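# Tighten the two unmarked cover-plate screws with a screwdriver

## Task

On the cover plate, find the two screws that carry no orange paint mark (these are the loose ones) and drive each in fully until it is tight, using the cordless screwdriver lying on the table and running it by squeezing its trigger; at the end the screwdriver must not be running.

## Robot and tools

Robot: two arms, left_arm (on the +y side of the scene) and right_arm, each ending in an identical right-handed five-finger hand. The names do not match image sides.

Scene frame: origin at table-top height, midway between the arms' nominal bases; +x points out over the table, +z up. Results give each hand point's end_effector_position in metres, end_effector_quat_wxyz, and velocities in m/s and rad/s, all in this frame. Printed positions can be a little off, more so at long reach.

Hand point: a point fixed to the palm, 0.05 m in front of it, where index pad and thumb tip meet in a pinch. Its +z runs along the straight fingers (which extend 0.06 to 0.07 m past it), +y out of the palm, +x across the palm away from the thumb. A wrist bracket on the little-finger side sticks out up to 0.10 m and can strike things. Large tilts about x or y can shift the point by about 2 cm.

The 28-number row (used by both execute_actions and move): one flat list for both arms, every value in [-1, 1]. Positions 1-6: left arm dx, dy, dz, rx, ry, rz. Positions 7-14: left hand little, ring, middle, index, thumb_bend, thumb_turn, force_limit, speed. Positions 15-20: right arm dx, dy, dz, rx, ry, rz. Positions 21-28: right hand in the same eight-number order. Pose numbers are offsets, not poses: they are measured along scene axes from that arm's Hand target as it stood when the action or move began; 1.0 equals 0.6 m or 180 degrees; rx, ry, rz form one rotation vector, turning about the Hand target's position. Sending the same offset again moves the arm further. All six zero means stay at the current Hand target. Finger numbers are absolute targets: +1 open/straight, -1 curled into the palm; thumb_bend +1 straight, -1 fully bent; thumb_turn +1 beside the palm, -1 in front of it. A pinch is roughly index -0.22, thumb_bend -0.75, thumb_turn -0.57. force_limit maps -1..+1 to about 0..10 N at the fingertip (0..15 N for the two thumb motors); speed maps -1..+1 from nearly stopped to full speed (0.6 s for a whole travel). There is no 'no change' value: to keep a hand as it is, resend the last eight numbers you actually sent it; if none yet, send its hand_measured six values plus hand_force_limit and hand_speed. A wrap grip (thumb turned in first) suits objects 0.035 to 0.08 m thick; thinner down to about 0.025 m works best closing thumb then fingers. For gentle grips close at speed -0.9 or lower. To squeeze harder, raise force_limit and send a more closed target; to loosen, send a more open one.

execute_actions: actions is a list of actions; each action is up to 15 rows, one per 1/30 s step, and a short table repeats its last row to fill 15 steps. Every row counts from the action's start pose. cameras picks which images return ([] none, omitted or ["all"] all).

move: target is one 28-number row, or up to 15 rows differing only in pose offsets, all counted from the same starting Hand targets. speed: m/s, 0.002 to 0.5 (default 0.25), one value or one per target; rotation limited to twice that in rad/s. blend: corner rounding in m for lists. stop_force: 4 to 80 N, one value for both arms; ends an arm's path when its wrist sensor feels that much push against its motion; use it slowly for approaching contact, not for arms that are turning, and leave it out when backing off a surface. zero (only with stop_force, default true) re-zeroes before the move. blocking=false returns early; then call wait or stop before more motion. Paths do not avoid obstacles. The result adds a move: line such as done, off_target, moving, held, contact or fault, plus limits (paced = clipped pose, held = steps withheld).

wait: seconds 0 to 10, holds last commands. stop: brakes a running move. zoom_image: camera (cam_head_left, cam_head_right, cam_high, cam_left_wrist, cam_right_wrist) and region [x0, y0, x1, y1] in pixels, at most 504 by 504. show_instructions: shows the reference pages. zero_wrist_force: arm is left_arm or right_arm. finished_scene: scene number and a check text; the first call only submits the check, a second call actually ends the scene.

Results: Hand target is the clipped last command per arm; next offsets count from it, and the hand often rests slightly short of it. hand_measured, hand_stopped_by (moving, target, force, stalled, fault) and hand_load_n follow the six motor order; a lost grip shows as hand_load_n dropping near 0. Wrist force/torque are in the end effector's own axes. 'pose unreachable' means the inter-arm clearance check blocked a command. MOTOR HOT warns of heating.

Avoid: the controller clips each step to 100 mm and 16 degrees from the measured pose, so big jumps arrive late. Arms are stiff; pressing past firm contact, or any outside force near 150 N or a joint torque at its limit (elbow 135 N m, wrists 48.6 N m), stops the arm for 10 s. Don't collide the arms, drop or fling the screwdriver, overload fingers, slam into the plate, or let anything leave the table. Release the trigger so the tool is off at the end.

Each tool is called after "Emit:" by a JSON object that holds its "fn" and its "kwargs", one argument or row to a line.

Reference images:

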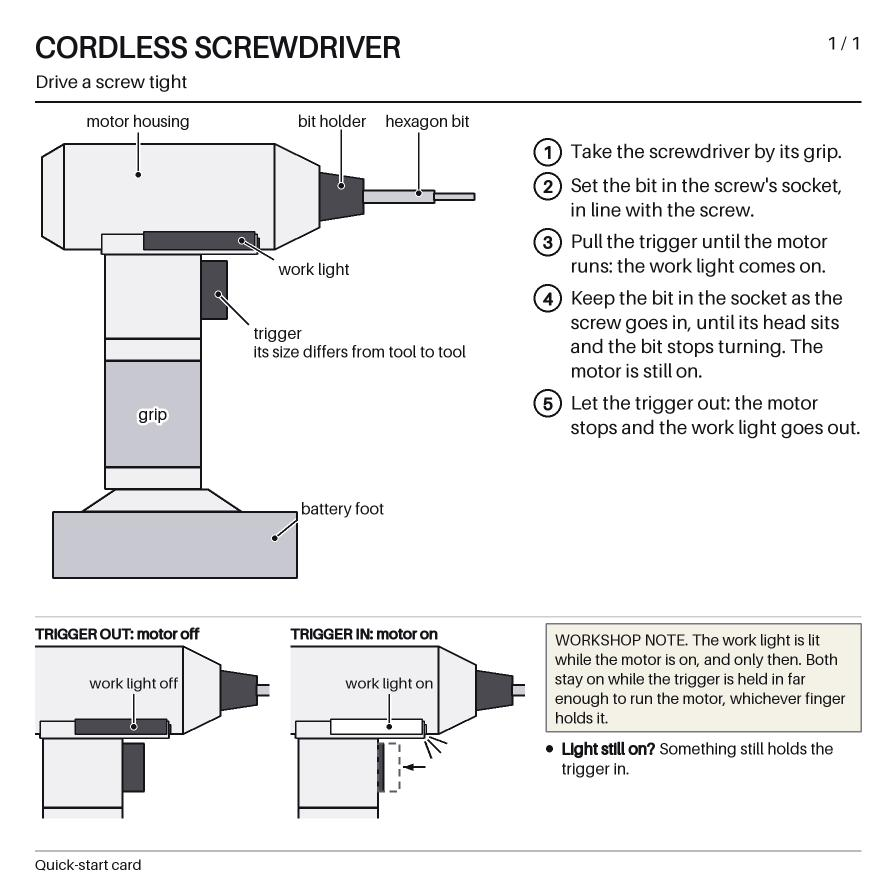

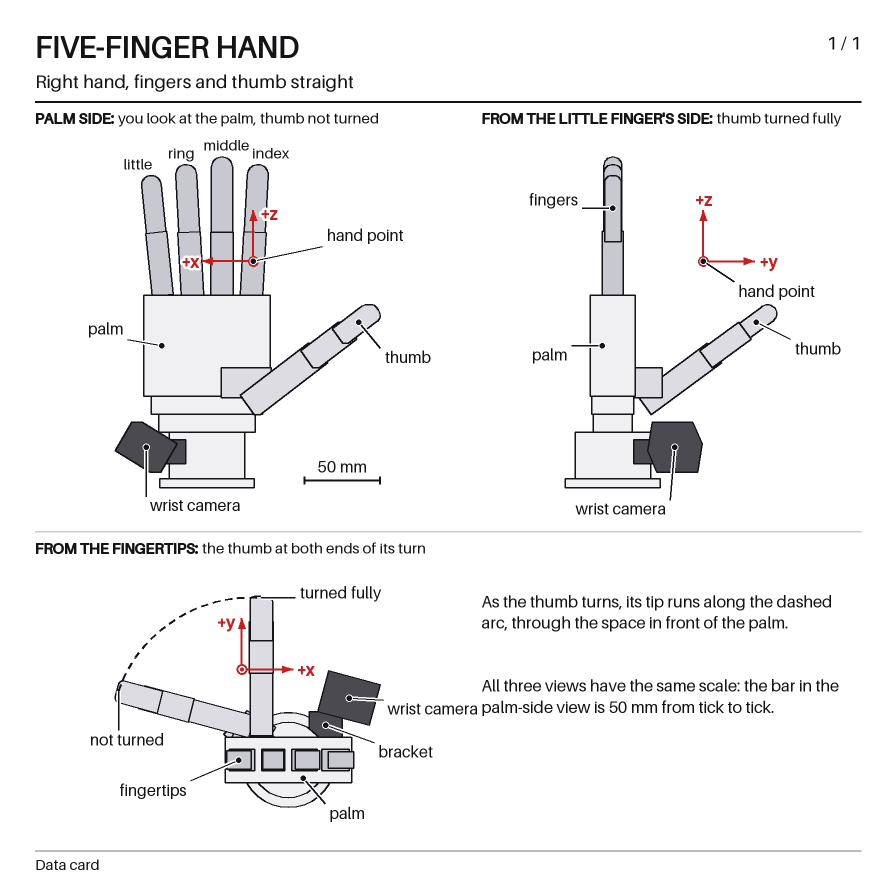

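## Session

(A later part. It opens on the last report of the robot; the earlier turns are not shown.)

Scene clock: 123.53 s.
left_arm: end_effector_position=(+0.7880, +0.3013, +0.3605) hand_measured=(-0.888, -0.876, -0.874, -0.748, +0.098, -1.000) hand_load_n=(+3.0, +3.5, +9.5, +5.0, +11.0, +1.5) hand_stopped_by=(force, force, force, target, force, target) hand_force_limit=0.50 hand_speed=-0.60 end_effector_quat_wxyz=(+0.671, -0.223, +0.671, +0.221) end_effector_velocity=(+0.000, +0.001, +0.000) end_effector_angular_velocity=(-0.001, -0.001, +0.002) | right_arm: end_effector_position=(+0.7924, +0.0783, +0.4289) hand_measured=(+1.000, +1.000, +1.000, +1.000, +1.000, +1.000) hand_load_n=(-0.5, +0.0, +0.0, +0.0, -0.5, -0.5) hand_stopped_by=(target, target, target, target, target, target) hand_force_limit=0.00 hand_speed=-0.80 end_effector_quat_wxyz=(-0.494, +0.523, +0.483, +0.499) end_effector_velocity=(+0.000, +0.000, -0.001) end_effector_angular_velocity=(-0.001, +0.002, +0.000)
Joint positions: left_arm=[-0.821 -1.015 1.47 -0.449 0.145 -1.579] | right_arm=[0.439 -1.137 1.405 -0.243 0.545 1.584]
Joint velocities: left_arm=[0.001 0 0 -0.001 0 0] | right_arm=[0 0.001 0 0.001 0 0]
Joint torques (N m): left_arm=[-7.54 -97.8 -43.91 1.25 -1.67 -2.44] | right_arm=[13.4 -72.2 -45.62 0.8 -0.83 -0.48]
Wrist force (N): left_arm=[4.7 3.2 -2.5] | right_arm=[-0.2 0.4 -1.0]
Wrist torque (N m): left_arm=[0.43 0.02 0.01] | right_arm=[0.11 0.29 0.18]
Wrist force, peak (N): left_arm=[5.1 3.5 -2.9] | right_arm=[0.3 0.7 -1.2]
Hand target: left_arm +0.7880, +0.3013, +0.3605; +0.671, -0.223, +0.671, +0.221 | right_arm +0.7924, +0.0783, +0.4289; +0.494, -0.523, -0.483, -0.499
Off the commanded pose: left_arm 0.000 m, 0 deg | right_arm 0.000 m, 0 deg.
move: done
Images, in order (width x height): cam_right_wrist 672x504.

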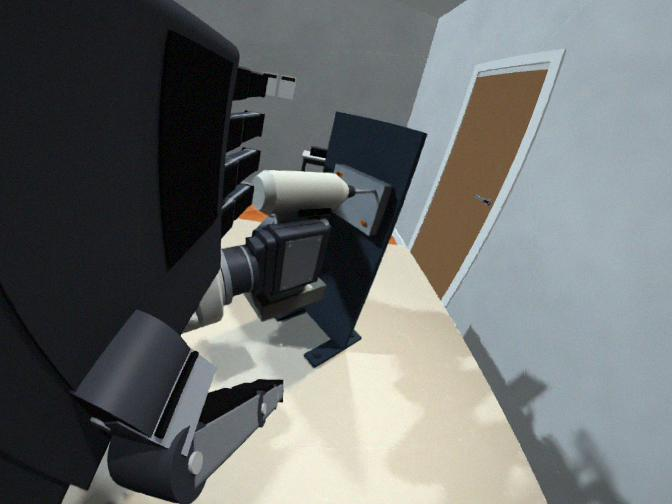

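Emit:
{"fn": "move", "kwargs": {
  "target": [0,0,0,0,0,0,-0.98,-0.98,-0.98,-0.84,-0.98,-1,0.5,-0.6,0,0,0,0,0,0,1,1,1,1,1,1,0,-0.8],
  "cameras": ["cam_right_wrist"]
}}

Emit:
{"fn": "zoom_image", "kwargs": {
  "camera": "cam_right_wrist",
  "region": [230, 140, 410, 275]
}}

Scene clock: 124.33 s.
left_arm: end_effector_position=(+0.7880, +0.3013, +0.3605) hand_measured=(-0.888, -0.876, -0.874, -0.812, +0.098, -1.000) hand_load_n=(+3.0, +3.0, +9.5, +7.5, +11.0, +1.5) hand_stopped_by=(force, force, force, force, force, target) hand_force_limit=0.50 hand_speed=-0.60 end_effector_quat_wxyz=(+0.671, -0.223, +0.671, +0.221) end_effector_velocity=(+0.000, +0.000, +0.000) end_effector_angular_velocity=(+0.001, +0.001, +0.000) | right_arm: end_effector_position=(+0.7924, +0.0783, +0.4289) hand_measured=(+1.000, +1.000, +1.000, +1.000, +1.000, +1.000) hand_load_n=(+0.0, +0.0, +0.0, +0.0, +0.0, +0.0) hand_stopped_by=(target, target, target, target, target, target) hand_force_limit=0.00 hand_speed=-0.80 end_effector_quat_wxyz=(-0.494, +0.523, +0.483, +0.499) end_effector_velocity=(+0.000, +0.000, +0.000) end_effector_angular_velocity=(+0.001, -0.001, +0.000)
Joint positions: left_arm=[-0.821 -1.015 1.47 -0.449 0.145 -1.579] | right_arm=[0.439 -1.137 1.405 -0.243 0.545 1.584]
Joint velocities: left_arm=[0 0 0 0 0 0.001] | right_arm=[0 0 0 -0.001 0 0]
Joint torques (N m): left_arm=[-7.34 -96.02 -44.8 1.61 0.29 -2.64] | right_arm=[13.09 -72.99 -45.69 0.75 -0.6 -0.52]
Wrist force (N): left_arm=[4.8 5.1 -3.4] | right_arm=[0.1 0.2 -0.7]
Wrist torque (N m): left_arm=[0.31 -0.10 -0.04] | right_arm=[0.05 0.23 0.19]
Wrist force, peak (N): left_arm=[4.3 5.5 -4.0] | right_arm=[0.0 0.5 -1.1]
Hand target: left_arm +0.7880, +0.3013, +0.3605; +0.671, -0.223, +0.671, +0.221 | right_arm +0.7924, +0.0783, +0.4289; +0.494, -0.523, -0.483, -0.499
Off the commanded pose: left_arm 0.000 m, 0 deg | right_arm 0.000 m, 0 deg.
move: done
Images, in order (width x height): cam_right_wrist 672x504.

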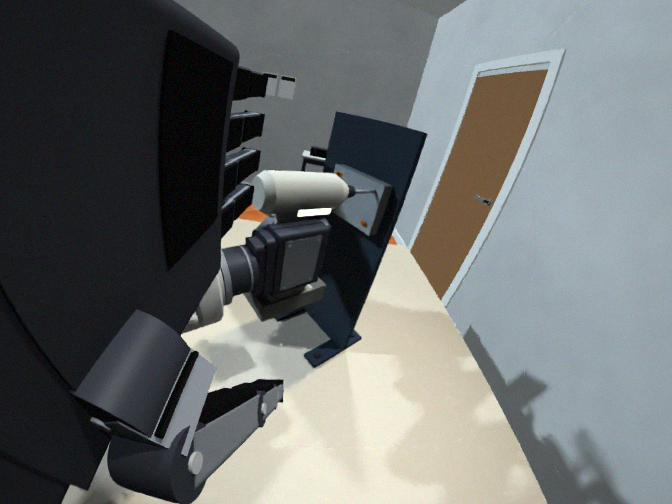

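Scaled by 2.800 from the camera's 672x504 image, which has a finer 960x720 frame.

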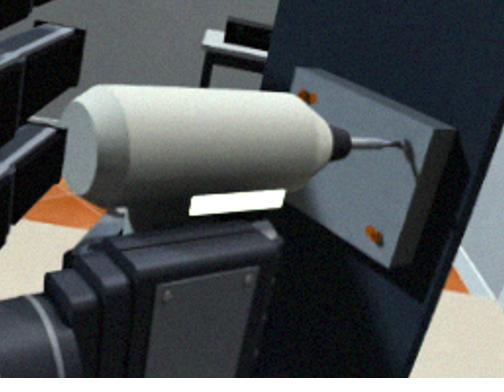

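Emit:
{"fn": "wait", "kwargs": {
  "seconds": 0.5,
  "cameras": ["cam_right_wrist"]
}}

Emit:
{"fn": "zoom_image", "kwargs": {
  "camera": "cam_right_wrist",
  "region": [350, 175, 390, 205]
}}

Scene clock: 125.43 s.
left_arm: end_effector_position=(+0.7880, +0.3013, +0.3605) hand_measured=(-0.888, -0.876, -0.874, -0.812, +0.098, -1.000) hand_load_n=(+3.0, +3.0, +9.5, +7.5, +11.0, +1.0) hand_stopped_by=(force, force, force, force, force, target) hand_force_limit=0.50 hand_speed=-0.60 end_effector_quat_wxyz=(+0.671, -0.223, +0.671, +0.221) end_effector_velocity=(+0.000, +0.000, +0.000) end_effector_angular_velocity=(+0.000, +0.000, -0.001) | right_arm: end_effector_position=(+0.7924, +0.0783, +0.4289) hand_measured=(+1.000, +1.000, +1.000, +1.000, +1.000, +1.000) hand_load_n=(-0.5, +0.0, +0.0, +0.0, +0.0, +0.0) hand_stopped_by=(target, target, target, target, target, target) hand_force_limit=0.00 hand_speed=-0.80 end_effector_quat_wxyz=(-0.494, +0.523, +0.483, +0.499) end_effector_velocity=(+0.000, +0.000, +0.001) end_effector_angular_velocity=(+0.001, -0.001, +0.000)
Joint positions: left_arm=[-0.821 -1.015 1.47 -0.449 0.145 -1.579] | right_arm=[0.439 -1.137 1.405 -0.243 0.545 1.584]
Joint velocities: left_arm=[0 0 0 0 0 0.001] | right_arm=[0 -0.001 0 -0.001 0 0]
Joint torques (N m): left_arm=[-6.89 -95.09 -46.55 2.33 1.88 -2.39] | right_arm=[11.9 -73.13 -45.21 0.71 -0.47 -0.42]
Wrist force (N): left_arm=[4.1 4.6 -4.0] | right_arm=[0.5 0.5 -0.6]
Wrist torque (N m): left_arm=[0.26 0.01 -0.09] | right_arm=[0.10 0.18 0.22]
Wrist force, peak (N): left_arm=[4.7 5.1 -4.3] | right_arm=[-0.2 0.8 -0.9]
Hand target: left_arm +0.7880, +0.3013, +0.3605; +0.671, -0.223, +0.671, +0.221 | right_arm +0.7924, +0.0783, +0.4289; +0.494, -0.523, -0.483, -0.499
Off the commanded pose: left_arm 0.000 m, 0 deg | right_arm 0.000 m, 0 deg.
wait: 0.50 s; at rest from the start
Images, in order (width x height): cam_right_wrist 672x504.

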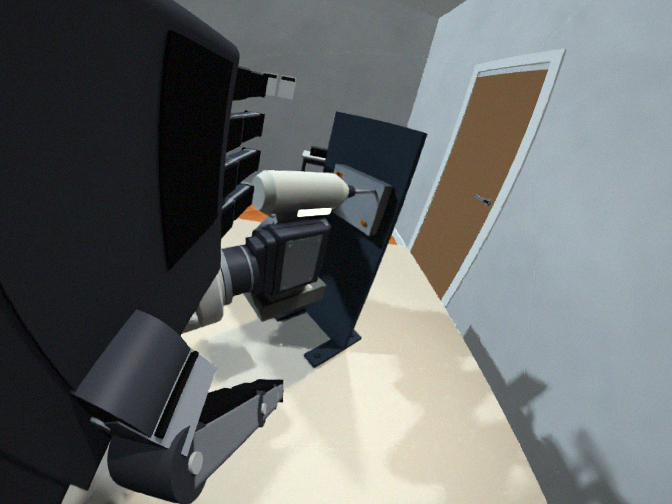

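Scaled by 12.600 from the camera's 672x504 image, which has a finer 960x720 frame.

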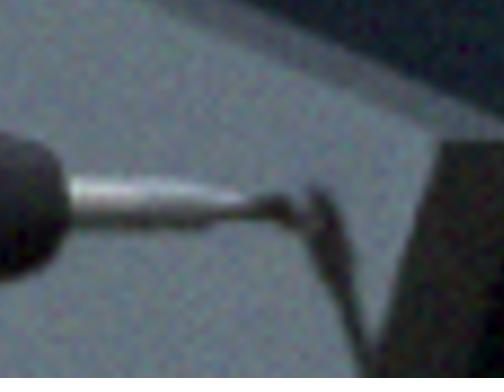

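Emit:
{"fn": "move", "kwargs": {
  "target": [
    [-0.00075,0.0011,0,0,0,0,-0.98,-0.98,-0.98,-0.84,-0.98,-1,0.5,-0.6,0,0,0,0,0,0,1,1,1,1,1,1,0,-0.8],
    [-0.00075,0.0011,0.0017,0,0,0,-0.98,-0.98,-0.98,-0.84,-0.98,-1,0.5,-0.6,0,0,0,0,0,0,1,1,1,1,1,1,0,-0.8]
  ],
  "speed": 0.002,
  "cameras": []
}}

Scene clock: 126.87 s.
left_arm: end_effector_position=(+0.7875, +0.3020, +0.3615) hand_measured=(-0.888, -0.876, -0.874, -0.812, +0.098, -1.000) hand_load_n=(+1.5, +2.0, +9.5, +7.0, +11.5, +1.5) hand_stopped_by=(force, force, force, force, force, target) hand_force_limit=0.50 hand_speed=-0.60 end_effector_quat_wxyz=(+0.671, -0.223, +0.671, +0.221) end_effector_velocity=(+0.000, +0.000, +0.000) end_effector_angular_velocity=(-0.001, -0.001, +0.000) | right_arm: end_effector_position=(+0.7924, +0.0783, +0.4289) hand_measured=(+1.000, +1.000, +1.000, +1.000, +1.000, +1.000) hand_load_n=(+0.0, +0.0, +0.0, +0.0, +0.0, +0.0) hand_stopped_by=(target, target, target, target, target, target) hand_force_limit=0.00 hand_speed=-0.80 end_effector_quat_wxyz=(-0.494, +0.523, +0.483, +0.499) end_effector_velocity=(+0.000, +0.000, -0.001) end_effector_angular_velocity=(+0.000, +0.000, +0.000)
Joint positions: left_arm=[-0.821 -1.017 1.471 -0.448 0.146 -1.579] | right_arm=[0.439 -1.137 1.405 -0.243 0.545 1.584]
Joint velocities: left_arm=[0 0 0 0 0 -0.001] | right_arm=[0 0.001 0 -0.002 0 0]
Joint torques (N m): left_arm=[6.44 -95.19 -54.06 3.05 1.69 3.22] | right_arm=[11.47 -75.08 -45.01 0.53 -0.27 -0.47]
Wrist force (N): left_arm=[6.5 3.9 -3.8] | right_arm=[-0.1 0.5 -0.7]
Wrist torque (N m): left_arm=[0.46 0.11 0.05] | right_arm=[0.09 0.26 0.19]
Wrist force, peak (N): left_arm=[7.2 4.0 -5.9] | right_arm=[0.0 0.5 -1.4]
Hand target: left_arm +0.7875, +0.3020, +0.3615; +0.671, -0.223, +0.671, +0.221 | right_arm +0.7924, +0.0783, +0.4289; +0.494, -0.523, -0.483, -0.499
Off the commanded pose: left_arm 0.000 m, 0 deg | right_arm 0.000 m, 0 deg.
move: done
No camera images: "cameras" was empty.

Emit:
{"fn": "zoom_image", "kwargs": {
  "camera": "cam_right_wrist",
  "region": [364, 184, 380, 196]
}}

Emit:
{"fn": "move", "kwargs": {
  "target": [0,0,0,0,0,0,-0.98,-0.98,-0.98,-0.84,-0.98,-1,0.5,-0.6,0.012,0.1,0.245,-0.18,0,0,1,1,1,1,1,1,0,-0.8],
  "cameras": ["cam_right_wrist"]
}}

Emit:
{"fn": "zoom_image", "kwargs": {
  "camera": "cam_right_wrist",
  "region": [350, 182, 390, 212]
}}

Emit:
{"fn": "zoom_image", "kwargs": {
  "camera": "cam_right_wrist",
  "region": [358, 188, 374, 200]
}}

Scaled by 31.500 from the camera's 672x504 image, which has a finer 960x720 frame.

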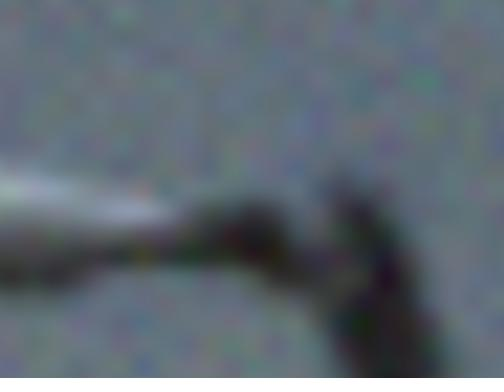

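Scene clock: 128.73 s.
left_arm: end_effector_position=(+0.7875, +0.3020, +0.3615) hand_measured=(-0.888, -0.876, -0.874, -0.812, +0.098, -1.000) hand_load_n=(+1.0, +1.5, +9.5, +7.0, +11.0, +1.5) hand_stopped_by=(force, force, force, force, force, target) hand_force_limit=0.50 hand_speed=-0.60 end_effector_quat_wxyz=(+0.671, -0.223, +0.671, +0.221) end_effector_velocity=(+0.000, +0.000, -0.001) end_effector_angular_velocity=(+0.001, +0.001, +0.000) | right_arm: end_effector_position=(+0.7998, +0.1385, +0.5760) hand_measured=(+1.000, +1.000, +1.000, +1.000, +1.000, +1.000) hand_load_n=(+0.0, +0.0, +0.0, +0.0, +0.0, +0.0) hand_stopped_by=(target, target, target, target, target, target) hand_force_limit=0.00 hand_speed=-0.80 end_effector_quat_wxyz=(-0.329, +0.640, +0.603, +0.344) end_effector_velocity=(+0.000, +0.000, +0.000) end_effector_angular_velocity=(+0.001, -0.001, +0.000)
Joint positions: left_arm=[-0.821 -1.017 1.471 -0.448 0.146 -1.579] | right_arm=[0.555 -0.678 0.195 1.295 0.854 0.971]
Joint velocities: left_arm=[0.001 0.001 0 0 0 0] | right_arm=[0 -0.001 0.002 -0.003 0 0]
Joint torques (N m): left_arm=[3.66 -84.8 -49.16 -0.66 -0.21 3.35] | right_arm=[-13.18 -114.39 -27.6 -0.81 1.28 -1]
Wrist force (N): left_arm=[6.2 3.7 -3.5] | right_arm=[0.5 0.4 -0.2]
Wrist torque (N m): left_arm=[0.43 0.11 0.04] | right_arm=[0.08 0.04 0.20]
Wrist force, peak (N): left_arm=[6.5 3.9 -5.6] | right_arm=[-2.2 0.3 -1.5]
Hand target: left_arm +0.7875, +0.3020, +0.3615; +0.671, -0.223, +0.671, +0.221 | right_arm +0.7999, +0.1385, +0.5761; -0.328, +0.640, +0.603, +0.345
Off the commanded pose: left_arm 0.000 m, 0 deg | right_arm 0.000 m, 0 deg.
move: done
Images, in order (width x height): cam_right_wrist 672x504.

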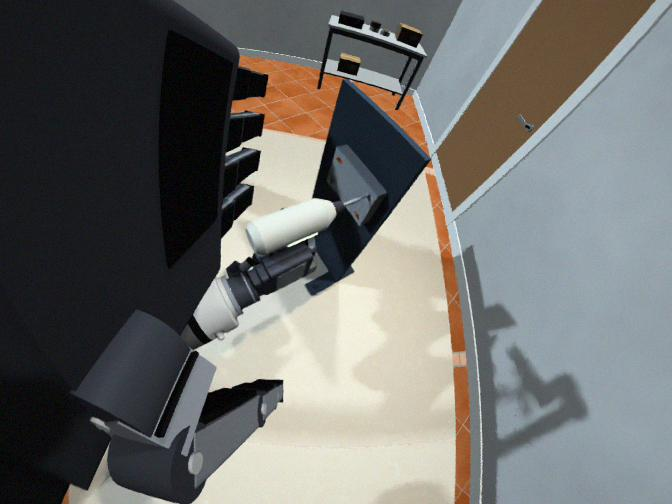

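Scaled by 12.600 from the camera's 672x504 image, which has a finer 960x720 frame.

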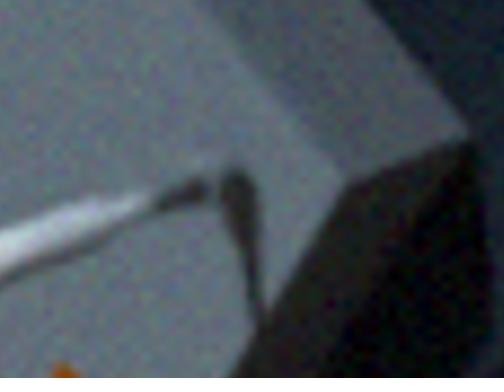

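Scaled by 31.500 from the camera's 672x504 image, which has a finer 960x720 frame.

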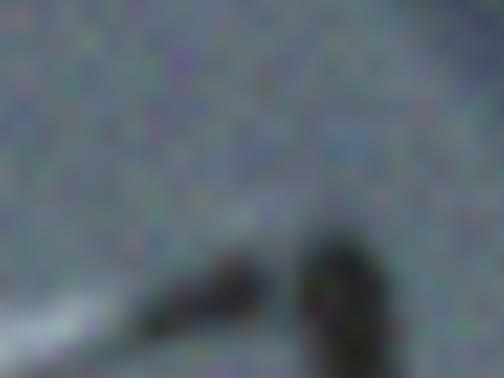

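Emit:
{"fn": "move", "kwargs": {
  "target": [-0.0137,-0.0094,0,0,0,0,-0.98,-0.98,-0.98,-0.5,-0.98,-1,0.5,-0.5,0,0,0,0,0,0,1,1,1,1,1,1,0,-0.8],
  "speed": 0.05,
  "cameras": ["cam_right_wrist"]
}}

Emit:
{"fn": "zoom_image", "kwargs": {
  "camera": "cam_right_wrist",
  "region": [354, 186, 374, 201]
}}

Emit:
{"fn": "move", "kwargs": {
  "target": [0,0,0,0,0,0,-0.98,-0.98,-0.98,-0.5,-0.98,-1,0.5,-0.5,-0.012,-0.1,-0.245,0.18,0,0,1,1,1,1,1,1,0,-0.8],
  "cameras": ["cam_right_wrist"]
}}

Emit:
{"fn": "zoom_image", "kwargs": {
  "camera": "cam_right_wrist",
  "region": [360, 182, 380, 197]
}}

Scene clock: 129.77 s.
left_arm: end_effector_position=(+0.7792, +0.2963, +0.3615) hand_measured=(-0.888, -0.876, -0.874, -0.500, +0.098, -1.000) hand_load_n=(+1.5, +2.5, +10.0, +0.0, +10.5, +1.5) hand_stopped_by=(force, force, force, target, force, target) hand_force_limit=0.50 hand_speed=-0.50 end_effector_quat_wxyz=(+0.671, -0.223, +0.671, +0.221) end_effector_velocity=(+0.000, +0.000, +0.000) end_effector_angular_velocity=(+0.001, +0.001, -0.001) | right_arm: end_effector_position=(+0.7999, +0.1385, +0.5761) hand_measured=(+1.000, +1.000, +1.000, +1.000, +1.000, +1.000) hand_load_n=(-0.5, +0.0, +0.0, +0.0, +0.0, +0.0) hand_stopped_by=(target, target, target, target, target, target) hand_force_limit=0.00 hand_speed=-0.80 end_effector_quat_wxyz=(-0.328, +0.640, +0.603, +0.345) end_effector_velocity=(+0.000, +0.000, +0.000) end_effector_angular_velocity=(+0.000, +0.000, +0.000)
Joint positions: left_arm=[-0.833 -1.022 1.48 -0.451 0.134 -1.58] | right_arm=[0.555 -0.678 0.195 1.295 0.854 0.971]
Joint velocities: left_arm=[0.001 0 0 0.001 0.002 0.001] | right_arm=[0 0 0 0 0 0]
Joint torques (N m): left_arm=[9.65 -84.16 -38.66 -3.61 0.85 -0.39] | right_arm=[-14.27 -113.5 -37.69 1.25 1.02 0.41]
Wrist force (N): left_arm=[5.4 2.6 -0.4] | right_arm=[0.3 0.5 -0.5]
Wrist torque (N m): left_arm=[0.45 0.14 0.05] | right_arm=[0.12 0.09 0.19]
Wrist force, peak (N): left_arm=[7.1 3.6 -4.5] | right_arm=[0.4 0.9 -0.9]
Hand target: left_arm +0.7793, +0.2963, +0.3615; +0.671, -0.223, +0.671, +0.221 | right_arm +0.7999, +0.1385, +0.5761; -0.328, +0.640, +0.603, +0.345
Off the commanded pose: left_arm 0.000 m, 0 deg | right_arm 0.000 m, 0 deg.
move: done
Images, in order (width x height): cam_right_wrist 672x504.

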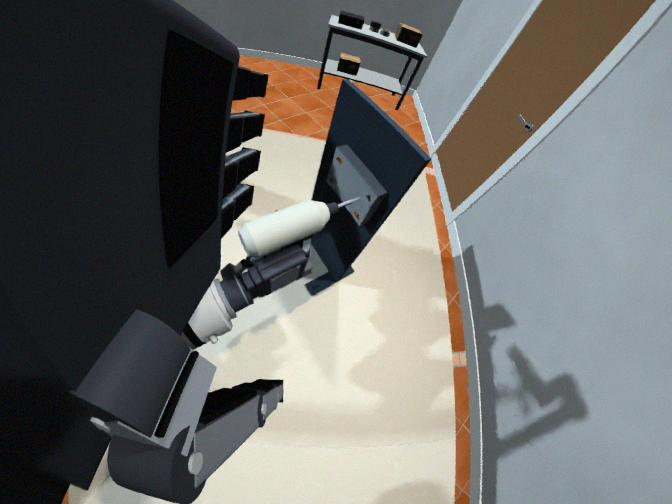

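Scaled by 25.200 from the camera's 672x504 image, which has a finer 960x720 frame.

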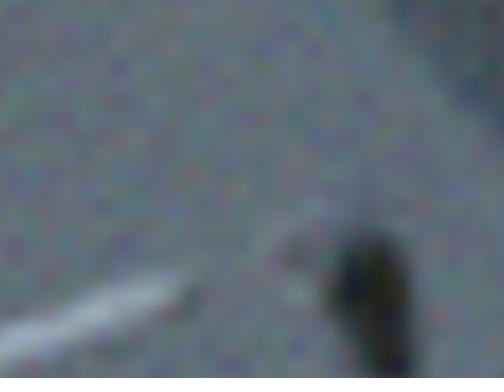

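Scene clock: 131.43 s.
left_arm: end_effector_position=(+0.7793, +0.2963, +0.3615) hand_measured=(-0.888, -0.876, -0.874, -0.500, +0.098, -1.000) hand_load_n=(+2.0, +2.5, +10.5, +0.0, +10.5, +2.0) hand_stopped_by=(force, force, force, target, force, target) hand_force_limit=0.50 hand_speed=-0.50 end_effector_quat_wxyz=(+0.671, -0.223, +0.671, +0.221) end_effector_velocity=(+0.000, -0.001, -0.001) end_effector_angular_velocity=(+0.001, +0.001, -0.001) | right_arm: end_effector_position=(+0.7924, +0.0784, +0.4290) hand_measured=(+1.000, +1.000, +1.000, +1.000, +1.000, +1.000) hand_load_n=(+0.0, +0.0, +0.0, +0.0, +0.0, +0.0) hand_stopped_by=(target, target, target, target, target, target) hand_force_limit=0.00 hand_speed=-0.80 end_effector_quat_wxyz=(-0.494, +0.523, +0.483, +0.499) end_effector_velocity=(+0.000, +0.001, +0.000) end_effector_angular_velocity=(+0.003, -0.003, +0.001)
Joint positions: left_arm=[-0.832 -1.022 1.48 -0.451 0.134 -1.58] | right_arm=[0.439 -1.137 1.405 -0.243 0.545 1.584]
Joint velocities: left_arm=[-0.001 0.001 0 0 0 0] | right_arm=[0.001 0 0.002 -0.007 0 0.002]
Joint torques (N m): left_arm=[6.6 -62.38 -51.58 -1.51 2.31 3.21] | right_arm=[14.94 -74.51 -34.83 -4.35 -1.49 2.05]
Wrist force (N): left_arm=[5.6 2.7 -0.9] | right_arm=[0.1 0.8 -0.9]
Wrist torque (N m): left_arm=[0.49 0.13 0.07] | right_arm=[0.14 0.23 0.21]
Wrist force, peak (N): left_arm=[5.8 2.8 -0.7] | right_arm=[2.4 0.7 -0.6]
Hand target: left_arm +0.7793, +0.2963, +0.3615; +0.671, -0.223, +0.671, +0.221 | right_arm +0.7923, +0.0784, +0.4288; +0.494, -0.523, -0.483, -0.499
Off the commanded pose: left_arm 0.000 m, 0 deg | right_arm 0.000 m, 0 deg.
move: done
Images, in order (width x height): cam_right_wrist 672x504.

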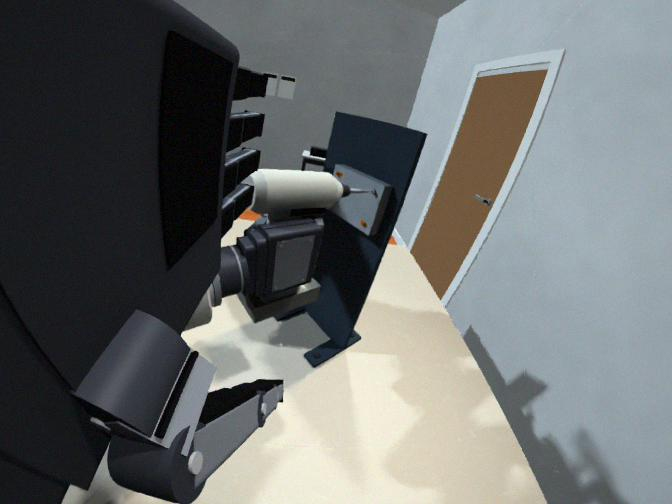

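Scaled by 25.200 from the camera's 672x504 image, which has a finer 960x720 frame.

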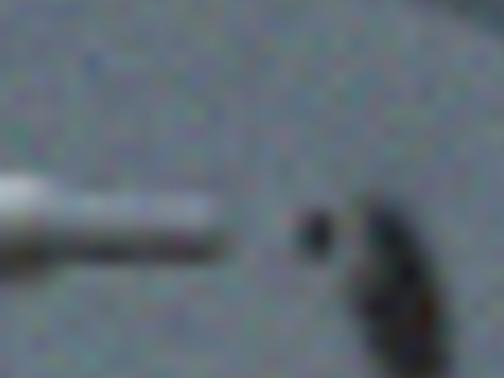

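Emit:
{"fn": "move", "kwargs": {
  "target": [0.0206,0.01415,-0.0005,0,0,0,-0.98,-0.98,-0.98,-0.5,-0.98,-1,0.5,-0.5,0,0,0,0,0,0,1,1,1,1,1,1,0,-0.8],
  "speed": 0.006,
  "stop_force": 4,
  "cameras": []
}}

Emit:
{"fn": "zoom_image", "kwargs": {
  "camera": "cam_right_wrist",
  "region": [360, 182, 380, 197]
}}

Scene clock: 134.43 s.
left_arm: end_effector_position=(+0.7872, +0.3017, +0.3613) hand_measured=(-0.888, -0.876, -0.874, -0.500, +0.098, -1.000) hand_load_n=(+2.0, +2.5, +10.0, +0.0, +11.0, +1.5) hand_stopped_by=(force, force, force, target, force, target) hand_force_limit=0.50 hand_speed=-0.50 end_effector_quat_wxyz=(+0.671, -0.223, +0.671, +0.221) end_effector_velocity=(+0.000, +0.000, +0.000) end_effector_angular_velocity=(-0.002, -0.001, +0.000) | right_arm: end_effector_position=(+0.7923, +0.0784, +0.4288) hand_measured=(+1.000, +1.000, +1.000, +1.000, +1.000, +1.000) hand_load_n=(+0.0, +0.0, +0.0, +0.5, +0.0, +0.0) hand_stopped_by=(target, target, target, target, target, target) hand_force_limit=0.00 hand_speed=-0.80 end_effector_quat_wxyz=(-0.494, +0.523, +0.483, +0.499) end_effector_velocity=(+0.000, +0.000, -0.001) end_effector_angular_velocity=(+0.000, +0.000, +0.000)
Joint positions: left_arm=[-0.821 -1.017 1.471 -0.448 0.145 -1.579] | right_arm=[0.439 -1.137 1.405 -0.243 0.545 1.584]
Joint velocities: left_arm=[-0.001 -0.001 0 0 0 -0.001] | right_arm=[0 0.001 0 0 0 0]
Joint torques (N m): left_arm=[-10.61 -96.55 -29.06 -3.58 -1.62 1.56] | right_arm=[15.06 -71.73 -46.28 0.96 -0.95 -0.54]
Wrist force (N): left_arm=[5.3 3.1 -2.2] | right_arm=[0.2 0.5 -0.8]
Wrist torque (N m): left_arm=[0.57 0.06 0.07] | right_arm=[0.10 0.23 0.21]
Wrist force, peak (N): left_arm=[7.5 2.7 -8.2] | right_arm=[-0.2 0.7 -1.2]
Hand target: left_arm +0.7872, +0.3017, +0.3613; +0.671, -0.223, +0.671, +0.221 | right_arm +0.7923, +0.0784, +0.4288; +0.494, -0.523, -0.483, -0.499
Off the commanded pose: left_arm 0.005 m, 0 deg | right_arm 0.000 m, 0 deg.
move: contact (left_arm)
No camera images: "cameras" was empty.

Scaled by 25.200 from the camera's 672x504 image, which has a finer 960x720 frame.

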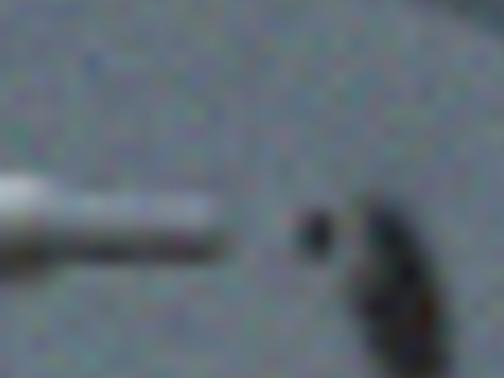

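Emit:
{"fn": "move", "kwargs": {
  "target": [0.001,0.0007,0,0,0,0,-0.98,-0.98,-0.98,-0.84,-0.98,-1,0.5,-0.5,0,0,0,0,0,0,1,1,1,1,1,1,0,-0.8],
  "speed": 0.003,
  "cameras": ["cam_right_wrist"]
}}

Emit:
{"fn": "zoom_image", "kwargs": {
  "camera": "cam_right_wrist",
  "region": [360, 182, 380, 197]
}}

Scene clock: 135.27 s.
left_arm: end_effector_position=(+0.7878, +0.3022, +0.3614) hand_measured=(-0.888, -0.876, -0.874, -0.828, +0.098, -1.000) hand_load_n=(+1.5, +2.0, +9.5, +8.0, +11.5, +1.0) hand_stopped_by=(force, force, force, force, force, target) hand_force_limit=0.50 hand_speed=-0.50 end_effector_quat_wxyz=(+0.671, -0.223, +0.671, +0.221) end_effector_velocity=(+0.000, +0.000, +0.000) end_effector_angular_velocity=(+0.001, +0.001, +0.000) | right_arm: end_effector_position=(+0.7923, +0.0784, +0.4289) hand_measured=(+1.000, +1.000, +1.000, +1.000, +1.000, +1.000) hand_load_n=(+0.0, +0.0, +0.0, +0.0, +0.0, +0.0) hand_stopped_by=(target, target, target, target, target, target) hand_force_limit=0.00 hand_speed=-0.80 end_effector_quat_wxyz=(-0.494, +0.523, +0.483, +0.499) end_effector_velocity=(+0.000, +0.000, -0.001) end_effector_angular_velocity=(-0.001, +0.001, +0.000)
Joint positions: left_arm=[-0.82 -1.016 1.471 -0.448 0.146 -1.579] | right_arm=[0.439 -1.137 1.405 -0.243 0.545 1.584]
Joint velocities: left_arm=[0 0 0 0.001 0.001 0.001] | right_arm=[0 0.001 0 0 0 0]
Joint torques (N m): left_arm=[9.74 -64.67 -56.65 2.92 3.29 4.21] | right_arm=[14.3 -72.05 -45.1 0.84 -0.9 -0.63]
Wrist force (N): left_arm=[5.6 4.5 -5.9] | right_arm=[-0.2 0.6 -0.6]
Wrist torque (N m): left_arm=[0.40 0.06 -0.02] | right_arm=[0.10 0.28 0.18]
Wrist force, peak (N): left_arm=[6.4 3.2 -8.4] | right_arm=[0.0 0.7 -1.1]
Hand target: left_arm +0.7878, +0.3022, +0.3613; +0.671, -0.223, +0.671, +0.221 | right_arm +0.7923, +0.0784, +0.4288; +0.494, -0.523, -0.483, -0.499
Off the commanded pose: left_arm 0.000 m, 0 deg | right_arm 0.000 m, 0 deg.
move: done
Images, in order (width x height): cam_right_wrist 672x504.

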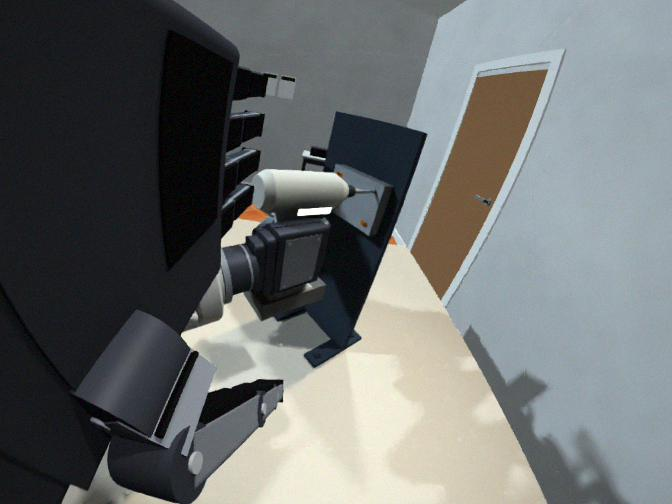

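Scaled by 25.200 from the camera's 672x504 image, which has a finer 960x720 frame.

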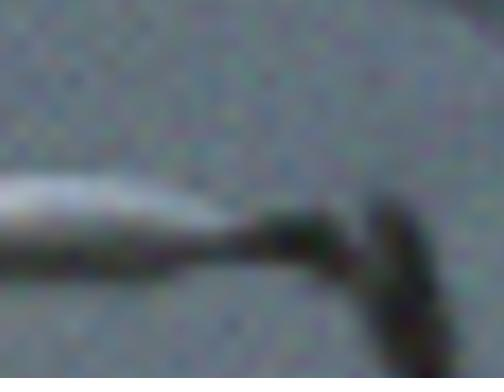

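Emit:
{"fn": "move", "kwargs": {
  "target": [-0.011,-0.00755,0,0,0,0,-0.98,-0.98,-0.98,-0.84,-0.98,-1,0.5,-0.5,0,0,0,0,0,0,1,1,1,1,1,1,0,-0.8],
  "speed": 0.05,
  "cameras": ["cam_right_wrist"]
}}

Emit:
{"fn": "zoom_image", "kwargs": {
  "camera": "cam_right_wrist",
  "region": [360, 182, 380, 197]
}}

Emit:
{"fn": "move", "kwargs": {
  "target": [0,0,0,0,0,0,-0.98,-0.98,-0.98,-0.84,-0.98,-1,0.5,-0.5,0.012,0.1,0.245,-0.18,0,0,1,1,1,1,1,1,0,-0.8],
  "cameras": ["cam_right_wrist"]
}}

Emit:
{"fn": "zoom_image", "kwargs": {
  "camera": "cam_right_wrist",
  "region": [354, 186, 374, 201]
}}

Scene clock: 137.77 s.
left_arm: end_effector_position=(+0.7810, +0.2975, +0.3613) hand_measured=(-0.888, -0.876, -0.874, -0.828, +0.098, -1.000) hand_load_n=(+1.0, +2.0, +10.0, +7.0, +11.5, +2.5) hand_stopped_by=(force, force, force, force, force, target) hand_force_limit=0.50 hand_speed=-0.50 end_effector_quat_wxyz=(+0.671, -0.223, +0.671, +0.221) end_effector_velocity=(+0.000, +0.000, +0.000) end_effector_angular_velocity=(+0.000, +0.000, +0.000) | right_arm: end_effector_position=(+0.7923, +0.0784, +0.4289) hand_measured=(+1.000, +1.000, +1.000, +1.000, +1.000, +1.000) hand_load_n=(+0.0, +0.0, +0.0, +0.0, +0.0, +0.0) hand_stopped_by=(target, target, target, target, target, target) hand_force_limit=0.00 hand_speed=-0.80 end_effector_quat_wxyz=(-0.494, +0.523, +0.483, +0.499) end_effector_velocity=(+0.000, +0.000, -0.001) end_effector_angular_velocity=(+0.000, +0.001, +0.000)
Joint positions: left_arm=[-0.83 -1.021 1.478 -0.45 0.136 -1.58] | right_arm=[0.439 -1.137 1.405 -0.243 0.545 1.584]
Joint velocities: left_arm=[0 0 0 0 0.001 0.001] | right_arm=[0 0.001 0 0 0 0]
Joint torques (N m): left_arm=[9.93 -89.54 -35.96 -3.61 0.23 -1.68] | right_arm=[13.29 -71.8 -43.62 0.26 -0.69 -0.47]
Wrist force (N): left_arm=[5.1 2.6 -0.5] | right_arm=[0.2 0.3 -0.6]
Wrist torque (N m): left_arm=[0.45 0.18 0.05] | right_arm=[0.06 0.20 0.20]
Wrist force, peak (N): left_arm=[5.9 4.5 -5.7] | right_arm=[-0.2 0.7 -1.1]
Hand target: left_arm +0.7812, +0.2976, +0.3613; +0.671, -0.223, +0.671, +0.221 | right_arm +0.7923, +0.0784, +0.4288; +0.494, -0.523, -0.483, -0.499
Off the commanded pose: left_arm 0.000 m, 0 deg | right_arm 0.000 m, 0 deg.
move: done
Images, in order (width x height): cam_right_wrist 672x504.

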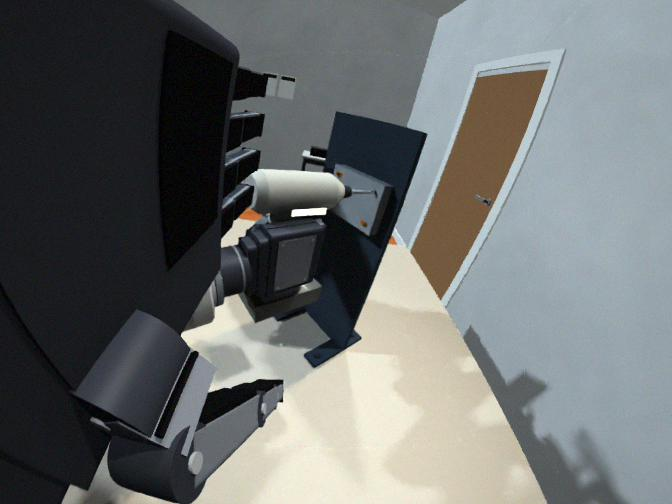

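Scaled by 25.200 from the camera's 672x504 image, which has a finer 960x720 frame.

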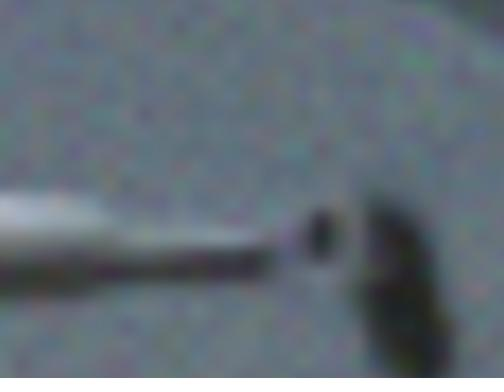

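Scene clock: 139.50 s.
left_arm: end_effector_position=(+0.7812, +0.2976, +0.3613) hand_measured=(-0.888, -0.876, -0.874, -0.828, +0.098, -1.000) hand_load_n=(+1.0, +2.0, +9.5, +7.0, +11.5, +2.5) hand_stopped_by=(force, force, force, force, force, target) hand_force_limit=0.50 hand_speed=-0.50 end_effector_quat_wxyz=(+0.671, -0.223, +0.671, +0.221) end_effector_velocity=(+0.000, +0.000, +0.001) end_effector_angular_velocity=(+0.000, +0.000, +0.000) | right_arm: end_effector_position=(+0.7997, +0.1386, +0.5760) hand_measured=(+1.000, +1.000, +1.000, +1.000, +1.000, +1.000) hand_load_n=(+0.0, +0.5, +0.0, +0.0, +0.0, +0.0) hand_stopped_by=(target, target, target, target, target, target) hand_force_limit=0.00 hand_speed=-0.80 end_effector_quat_wxyz=(-0.328, +0.640, +0.603, +0.345) end_effector_velocity=(-0.001, +0.000, +0.002) end_effector_angular_velocity=(+0.001, -0.002, +0.000)
Joint positions: left_arm=[-0.83 -1.021 1.478 -0.45 0.136 -1.58] | right_arm=[0.555 -0.679 0.196 1.294 0.854 0.971]
Joint velocities: left_arm=[0 -0.001 0 0.001 0 0] | right_arm=[0 -0.003 0.003 -0.002 0 0]
Joint torques (N m): left_arm=[7.27 -66.47 -53.04 -1.45 2.17 3.13] | right_arm=[-13.28 -116.62 -28.06 -1.18 1.33 -0.93]
Wrist force (N): left_arm=[5.0 2.7 -0.8] | right_arm=[0.0 0.6 -0.2]
Wrist torque (N m): left_arm=[0.48 0.22 0.04] | right_arm=[0.12 0.13 0.17]
Wrist force, peak (N): left_arm=[5.9 2.8 -1.0] | right_arm=[-2.2 0.7 -1.3]
Hand target: left_arm +0.7812, +0.2976, +0.3613; +0.671, -0.223, +0.671, +0.221 | right_arm +0.7998, +0.1386, +0.5761; -0.328, +0.640, +0.603, +0.345
Off the commanded pose: left_arm 0.000 m, 0 deg | right_arm 0.000 m, 0 deg.
move: done
Images, in order (width x height): cam_right_wrist 672x504.

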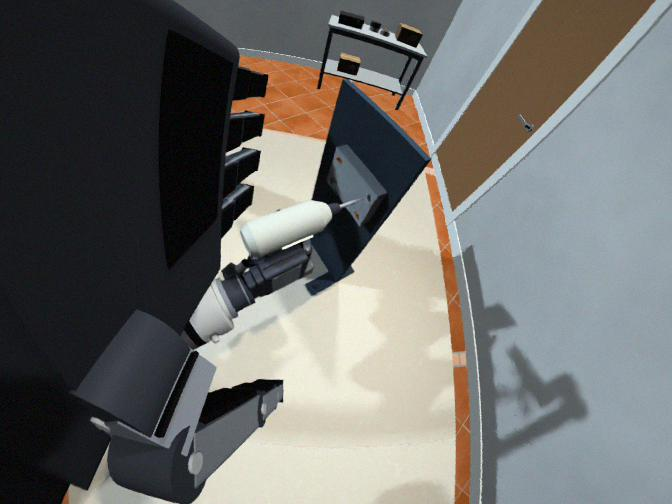

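Scaled by 25.200 from the camera's 672x504 image, which has a finer 960x720 frame.

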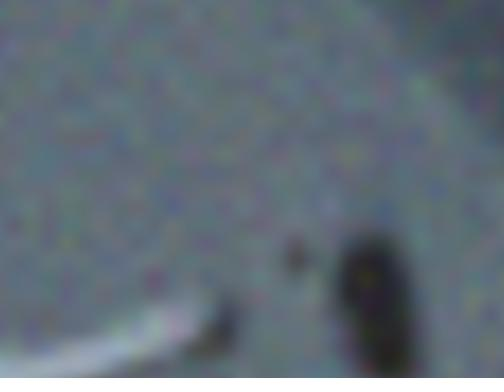

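Emit:
{"fn": "move", "kwargs": {
  "target": [-0.0028,0.00415,0.00083,0,0,0,-0.98,-0.98,-0.98,-0.84,-0.98,-1,0.5,-0.5,0,0,0,0,0,0,1,1,1,1,1,1,0,-0.8],
  "speed": 0.02,
  "cameras": ["cam_right_wrist"]
}}

Emit:
{"fn": "zoom_image", "kwargs": {
  "camera": "cam_right_wrist",
  "region": [354, 186, 374, 201]
}}

Scene clock: 140.93 s.
left_arm: end_effector_position=(+0.7795, +0.3002, +0.3618) hand_measured=(-0.888, -0.876, -0.874, -0.828, +0.098, -1.000) hand_load_n=(+1.5, +2.5, +9.5, +7.0, +11.5, +2.5) hand_stopped_by=(force, force, force, force, force, target) hand_force_limit=0.50 hand_speed=-0.50 end_effector_quat_wxyz=(+0.671, -0.223, +0.671, +0.221) end_effector_velocity=(+0.000, +0.000, +0.000) end_effector_angular_velocity=(+0.000, +0.000, +0.000) | right_arm: end_effector_position=(+0.7998, +0.1386, +0.5760) hand_measured=(+1.000, +1.000, +1.000, +1.000, +1.000, +1.000) hand_load_n=(-0.5, +0.0, +0.0, +0.0, +0.0, +0.0) hand_stopped_by=(target, target, target, target, target, target) hand_force_limit=0.00 hand_speed=-0.80 end_effector_quat_wxyz=(-0.328, +0.640, +0.603, +0.345) end_effector_velocity=(+0.000, +0.000, +0.000) end_effector_angular_velocity=(+0.000, +0.000, +0.000)
Joint positions: left_arm=[-0.829 -1.025 1.484 -0.452 0.137 -1.58] | right_arm=[0.555 -0.679 0.196 1.294 0.854 0.971]
Joint velocities: left_arm=[0 0 0 -0.001 0 0.001] | right_arm=[0 0 0 0 0 0]
Joint torques (N m): left_arm=[3.74 -88.25 -35.23 -3.66 2.53 -1.37] | right_arm=[-14.39 -111.86 -37.27 1.21 1.21 0.33]
Wrist force (N): left_arm=[5.4 2.7 -0.5] | right_arm=[0.2 0.4 -0.2]
Wrist torque (N m): left_arm=[0.46 0.15 0.06] | right_arm=[0.09 0.09 0.18]
Wrist force, peak (N): left_arm=[5.8 3.0 -0.9] | right_arm=[-0.1 0.9 -0.7]
Hand target: left_arm +0.7795, +0.3001, +0.3618; +0.671, -0.223, +0.671, +0.221 | right_arm +0.7998, +0.1386, +0.5761; -0.328, +0.640, +0.603, +0.345
Off the commanded pose: left_arm 0.000 m, 0 deg | right_arm 0.000 m, 0 deg.
move: done
Images, in order (width x height): cam_right_wrist 672x504.

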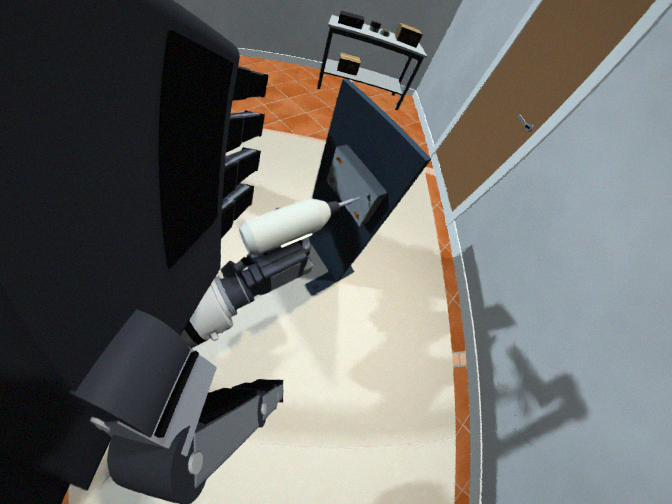

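Scaled by 25.200 from the camera's 672x504 image, which has a finer 960x720 frame.

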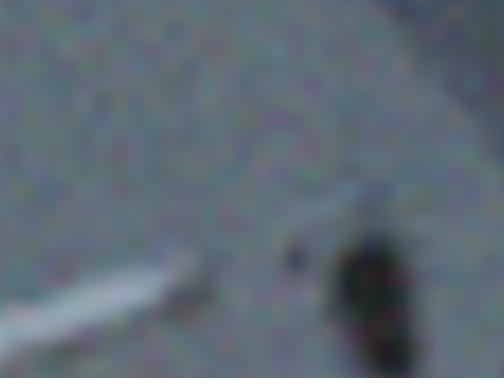

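Emit:
{"fn": "move", "kwargs": {
  "target": [0,0,0,0,0,0,-0.98,-0.98,-0.98,-0.84,-0.98,-1,0.5,-0.5,-0.012,-0.1,-0.245,0.18,0,0,1,1,1,1,1,1,0,-0.8],
  "speed": 0.25,
  "cameras": ["cam_right_wrist"]
}}

Emit:
{"fn": "zoom_image", "kwargs": {
  "camera": "cam_right_wrist",
  "region": [360, 182, 380, 197]
}}

Emit:
{"fn": "zoom_image", "kwargs": {
  "camera": "cam_right_wrist",
  "region": [340, 170, 400, 215]
}}

Scene clock: 142.77 s.
left_arm: end_effector_position=(+0.7795, +0.3001, +0.3618) hand_measured=(-0.888, -0.876, -0.874, -0.828, +0.098, -1.000) hand_load_n=(+1.5, +2.0, +10.0, +7.5, +11.0, +2.5) hand_stopped_by=(force, force, force, force, force, target) hand_force_limit=0.50 hand_speed=-0.50 end_effector_quat_wxyz=(+0.671, -0.223, +0.671, +0.221) end_effector_velocity=(+0.000, +0.000, +0.000) end_effector_angular_velocity=(-0.001, +0.000, +0.001) | right_arm: end_effector_position=(+0.7924, +0.0784, +0.4289) hand_measured=(+1.000, +1.000, +1.000, +1.000, +1.000, +1.000) hand_load_n=(+0.0, +0.0, +0.0, +0.0, +0.0, +0.0) hand_stopped_by=(target, target, target, target, target, target) hand_force_limit=0.00 hand_speed=-0.80 end_effector_quat_wxyz=(-0.494, +0.523, +0.483, +0.500) end_effector_velocity=(-0.001, +0.000, +0.001) end_effector_angular_velocity=(+0.003, -0.003, +0.001)
Joint positions: left_arm=[-0.829 -1.025 1.484 -0.452 0.137 -1.58] | right_arm=[0.439 -1.137 1.405 -0.243 0.546 1.583]
Joint velocities: left_arm=[0 0 0 0 0 0] | right_arm=[0.001 -0.001 0.002 -0.006 -0.001 0.002]
Joint torques (N m): left_arm=[-3.23 -67.3 -51.42 -0.59 -0.12 3.64] | right_arm=[13.78 -75.63 -36.47 -4.05 -1.34 2.56]
Wrist force (N): left_arm=[5.3 2.7 -0.6] | right_arm=[0.0 0.6 -1.2]
Wrist torque (N m): left_arm=[0.47 0.16 0.06] | right_arm=[0.15 0.26 0.19]
Wrist force, peak (N): left_arm=[5.9 2.7 -0.4] | right_arm=[-1.9 0.6 -1.6]
Hand target: left_arm +0.7795, +0.3001, +0.3618; +0.671, -0.223, +0.671, +0.221 | right_arm +0.7923, +0.0785, +0.4288; +0.494, -0.523, -0.483, -0.500
Off the commanded pose: left_arm 0.000 m, 0 deg | right_arm 0.000 m, 0 deg.
move: done
Images, in order (width x height): cam_right_wrist 672x504.

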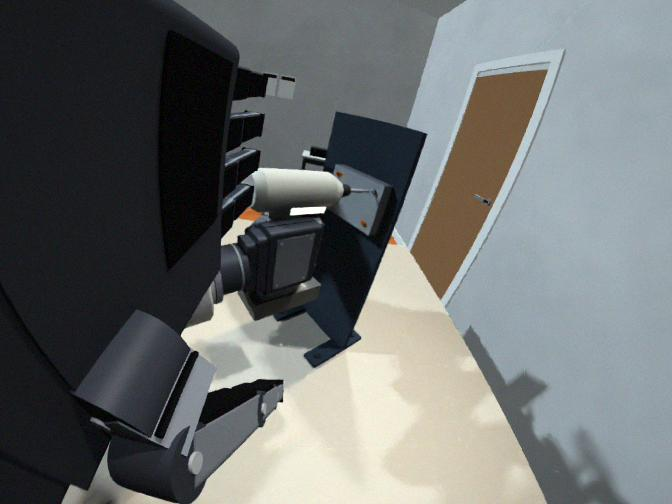

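Scaled by 25.200 from the camera's 672x504 image, which has a finer 960x720 frame.

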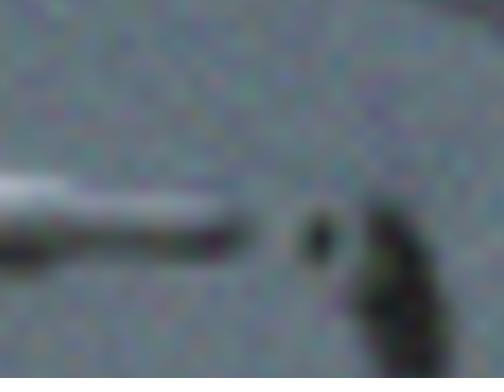

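Scaled by 8.400 from the camera's 672x504 image, which has a finer 960x720 frame.

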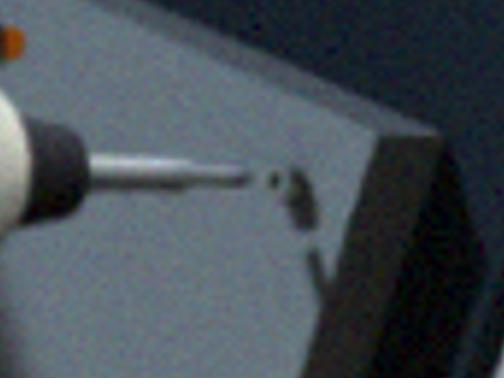

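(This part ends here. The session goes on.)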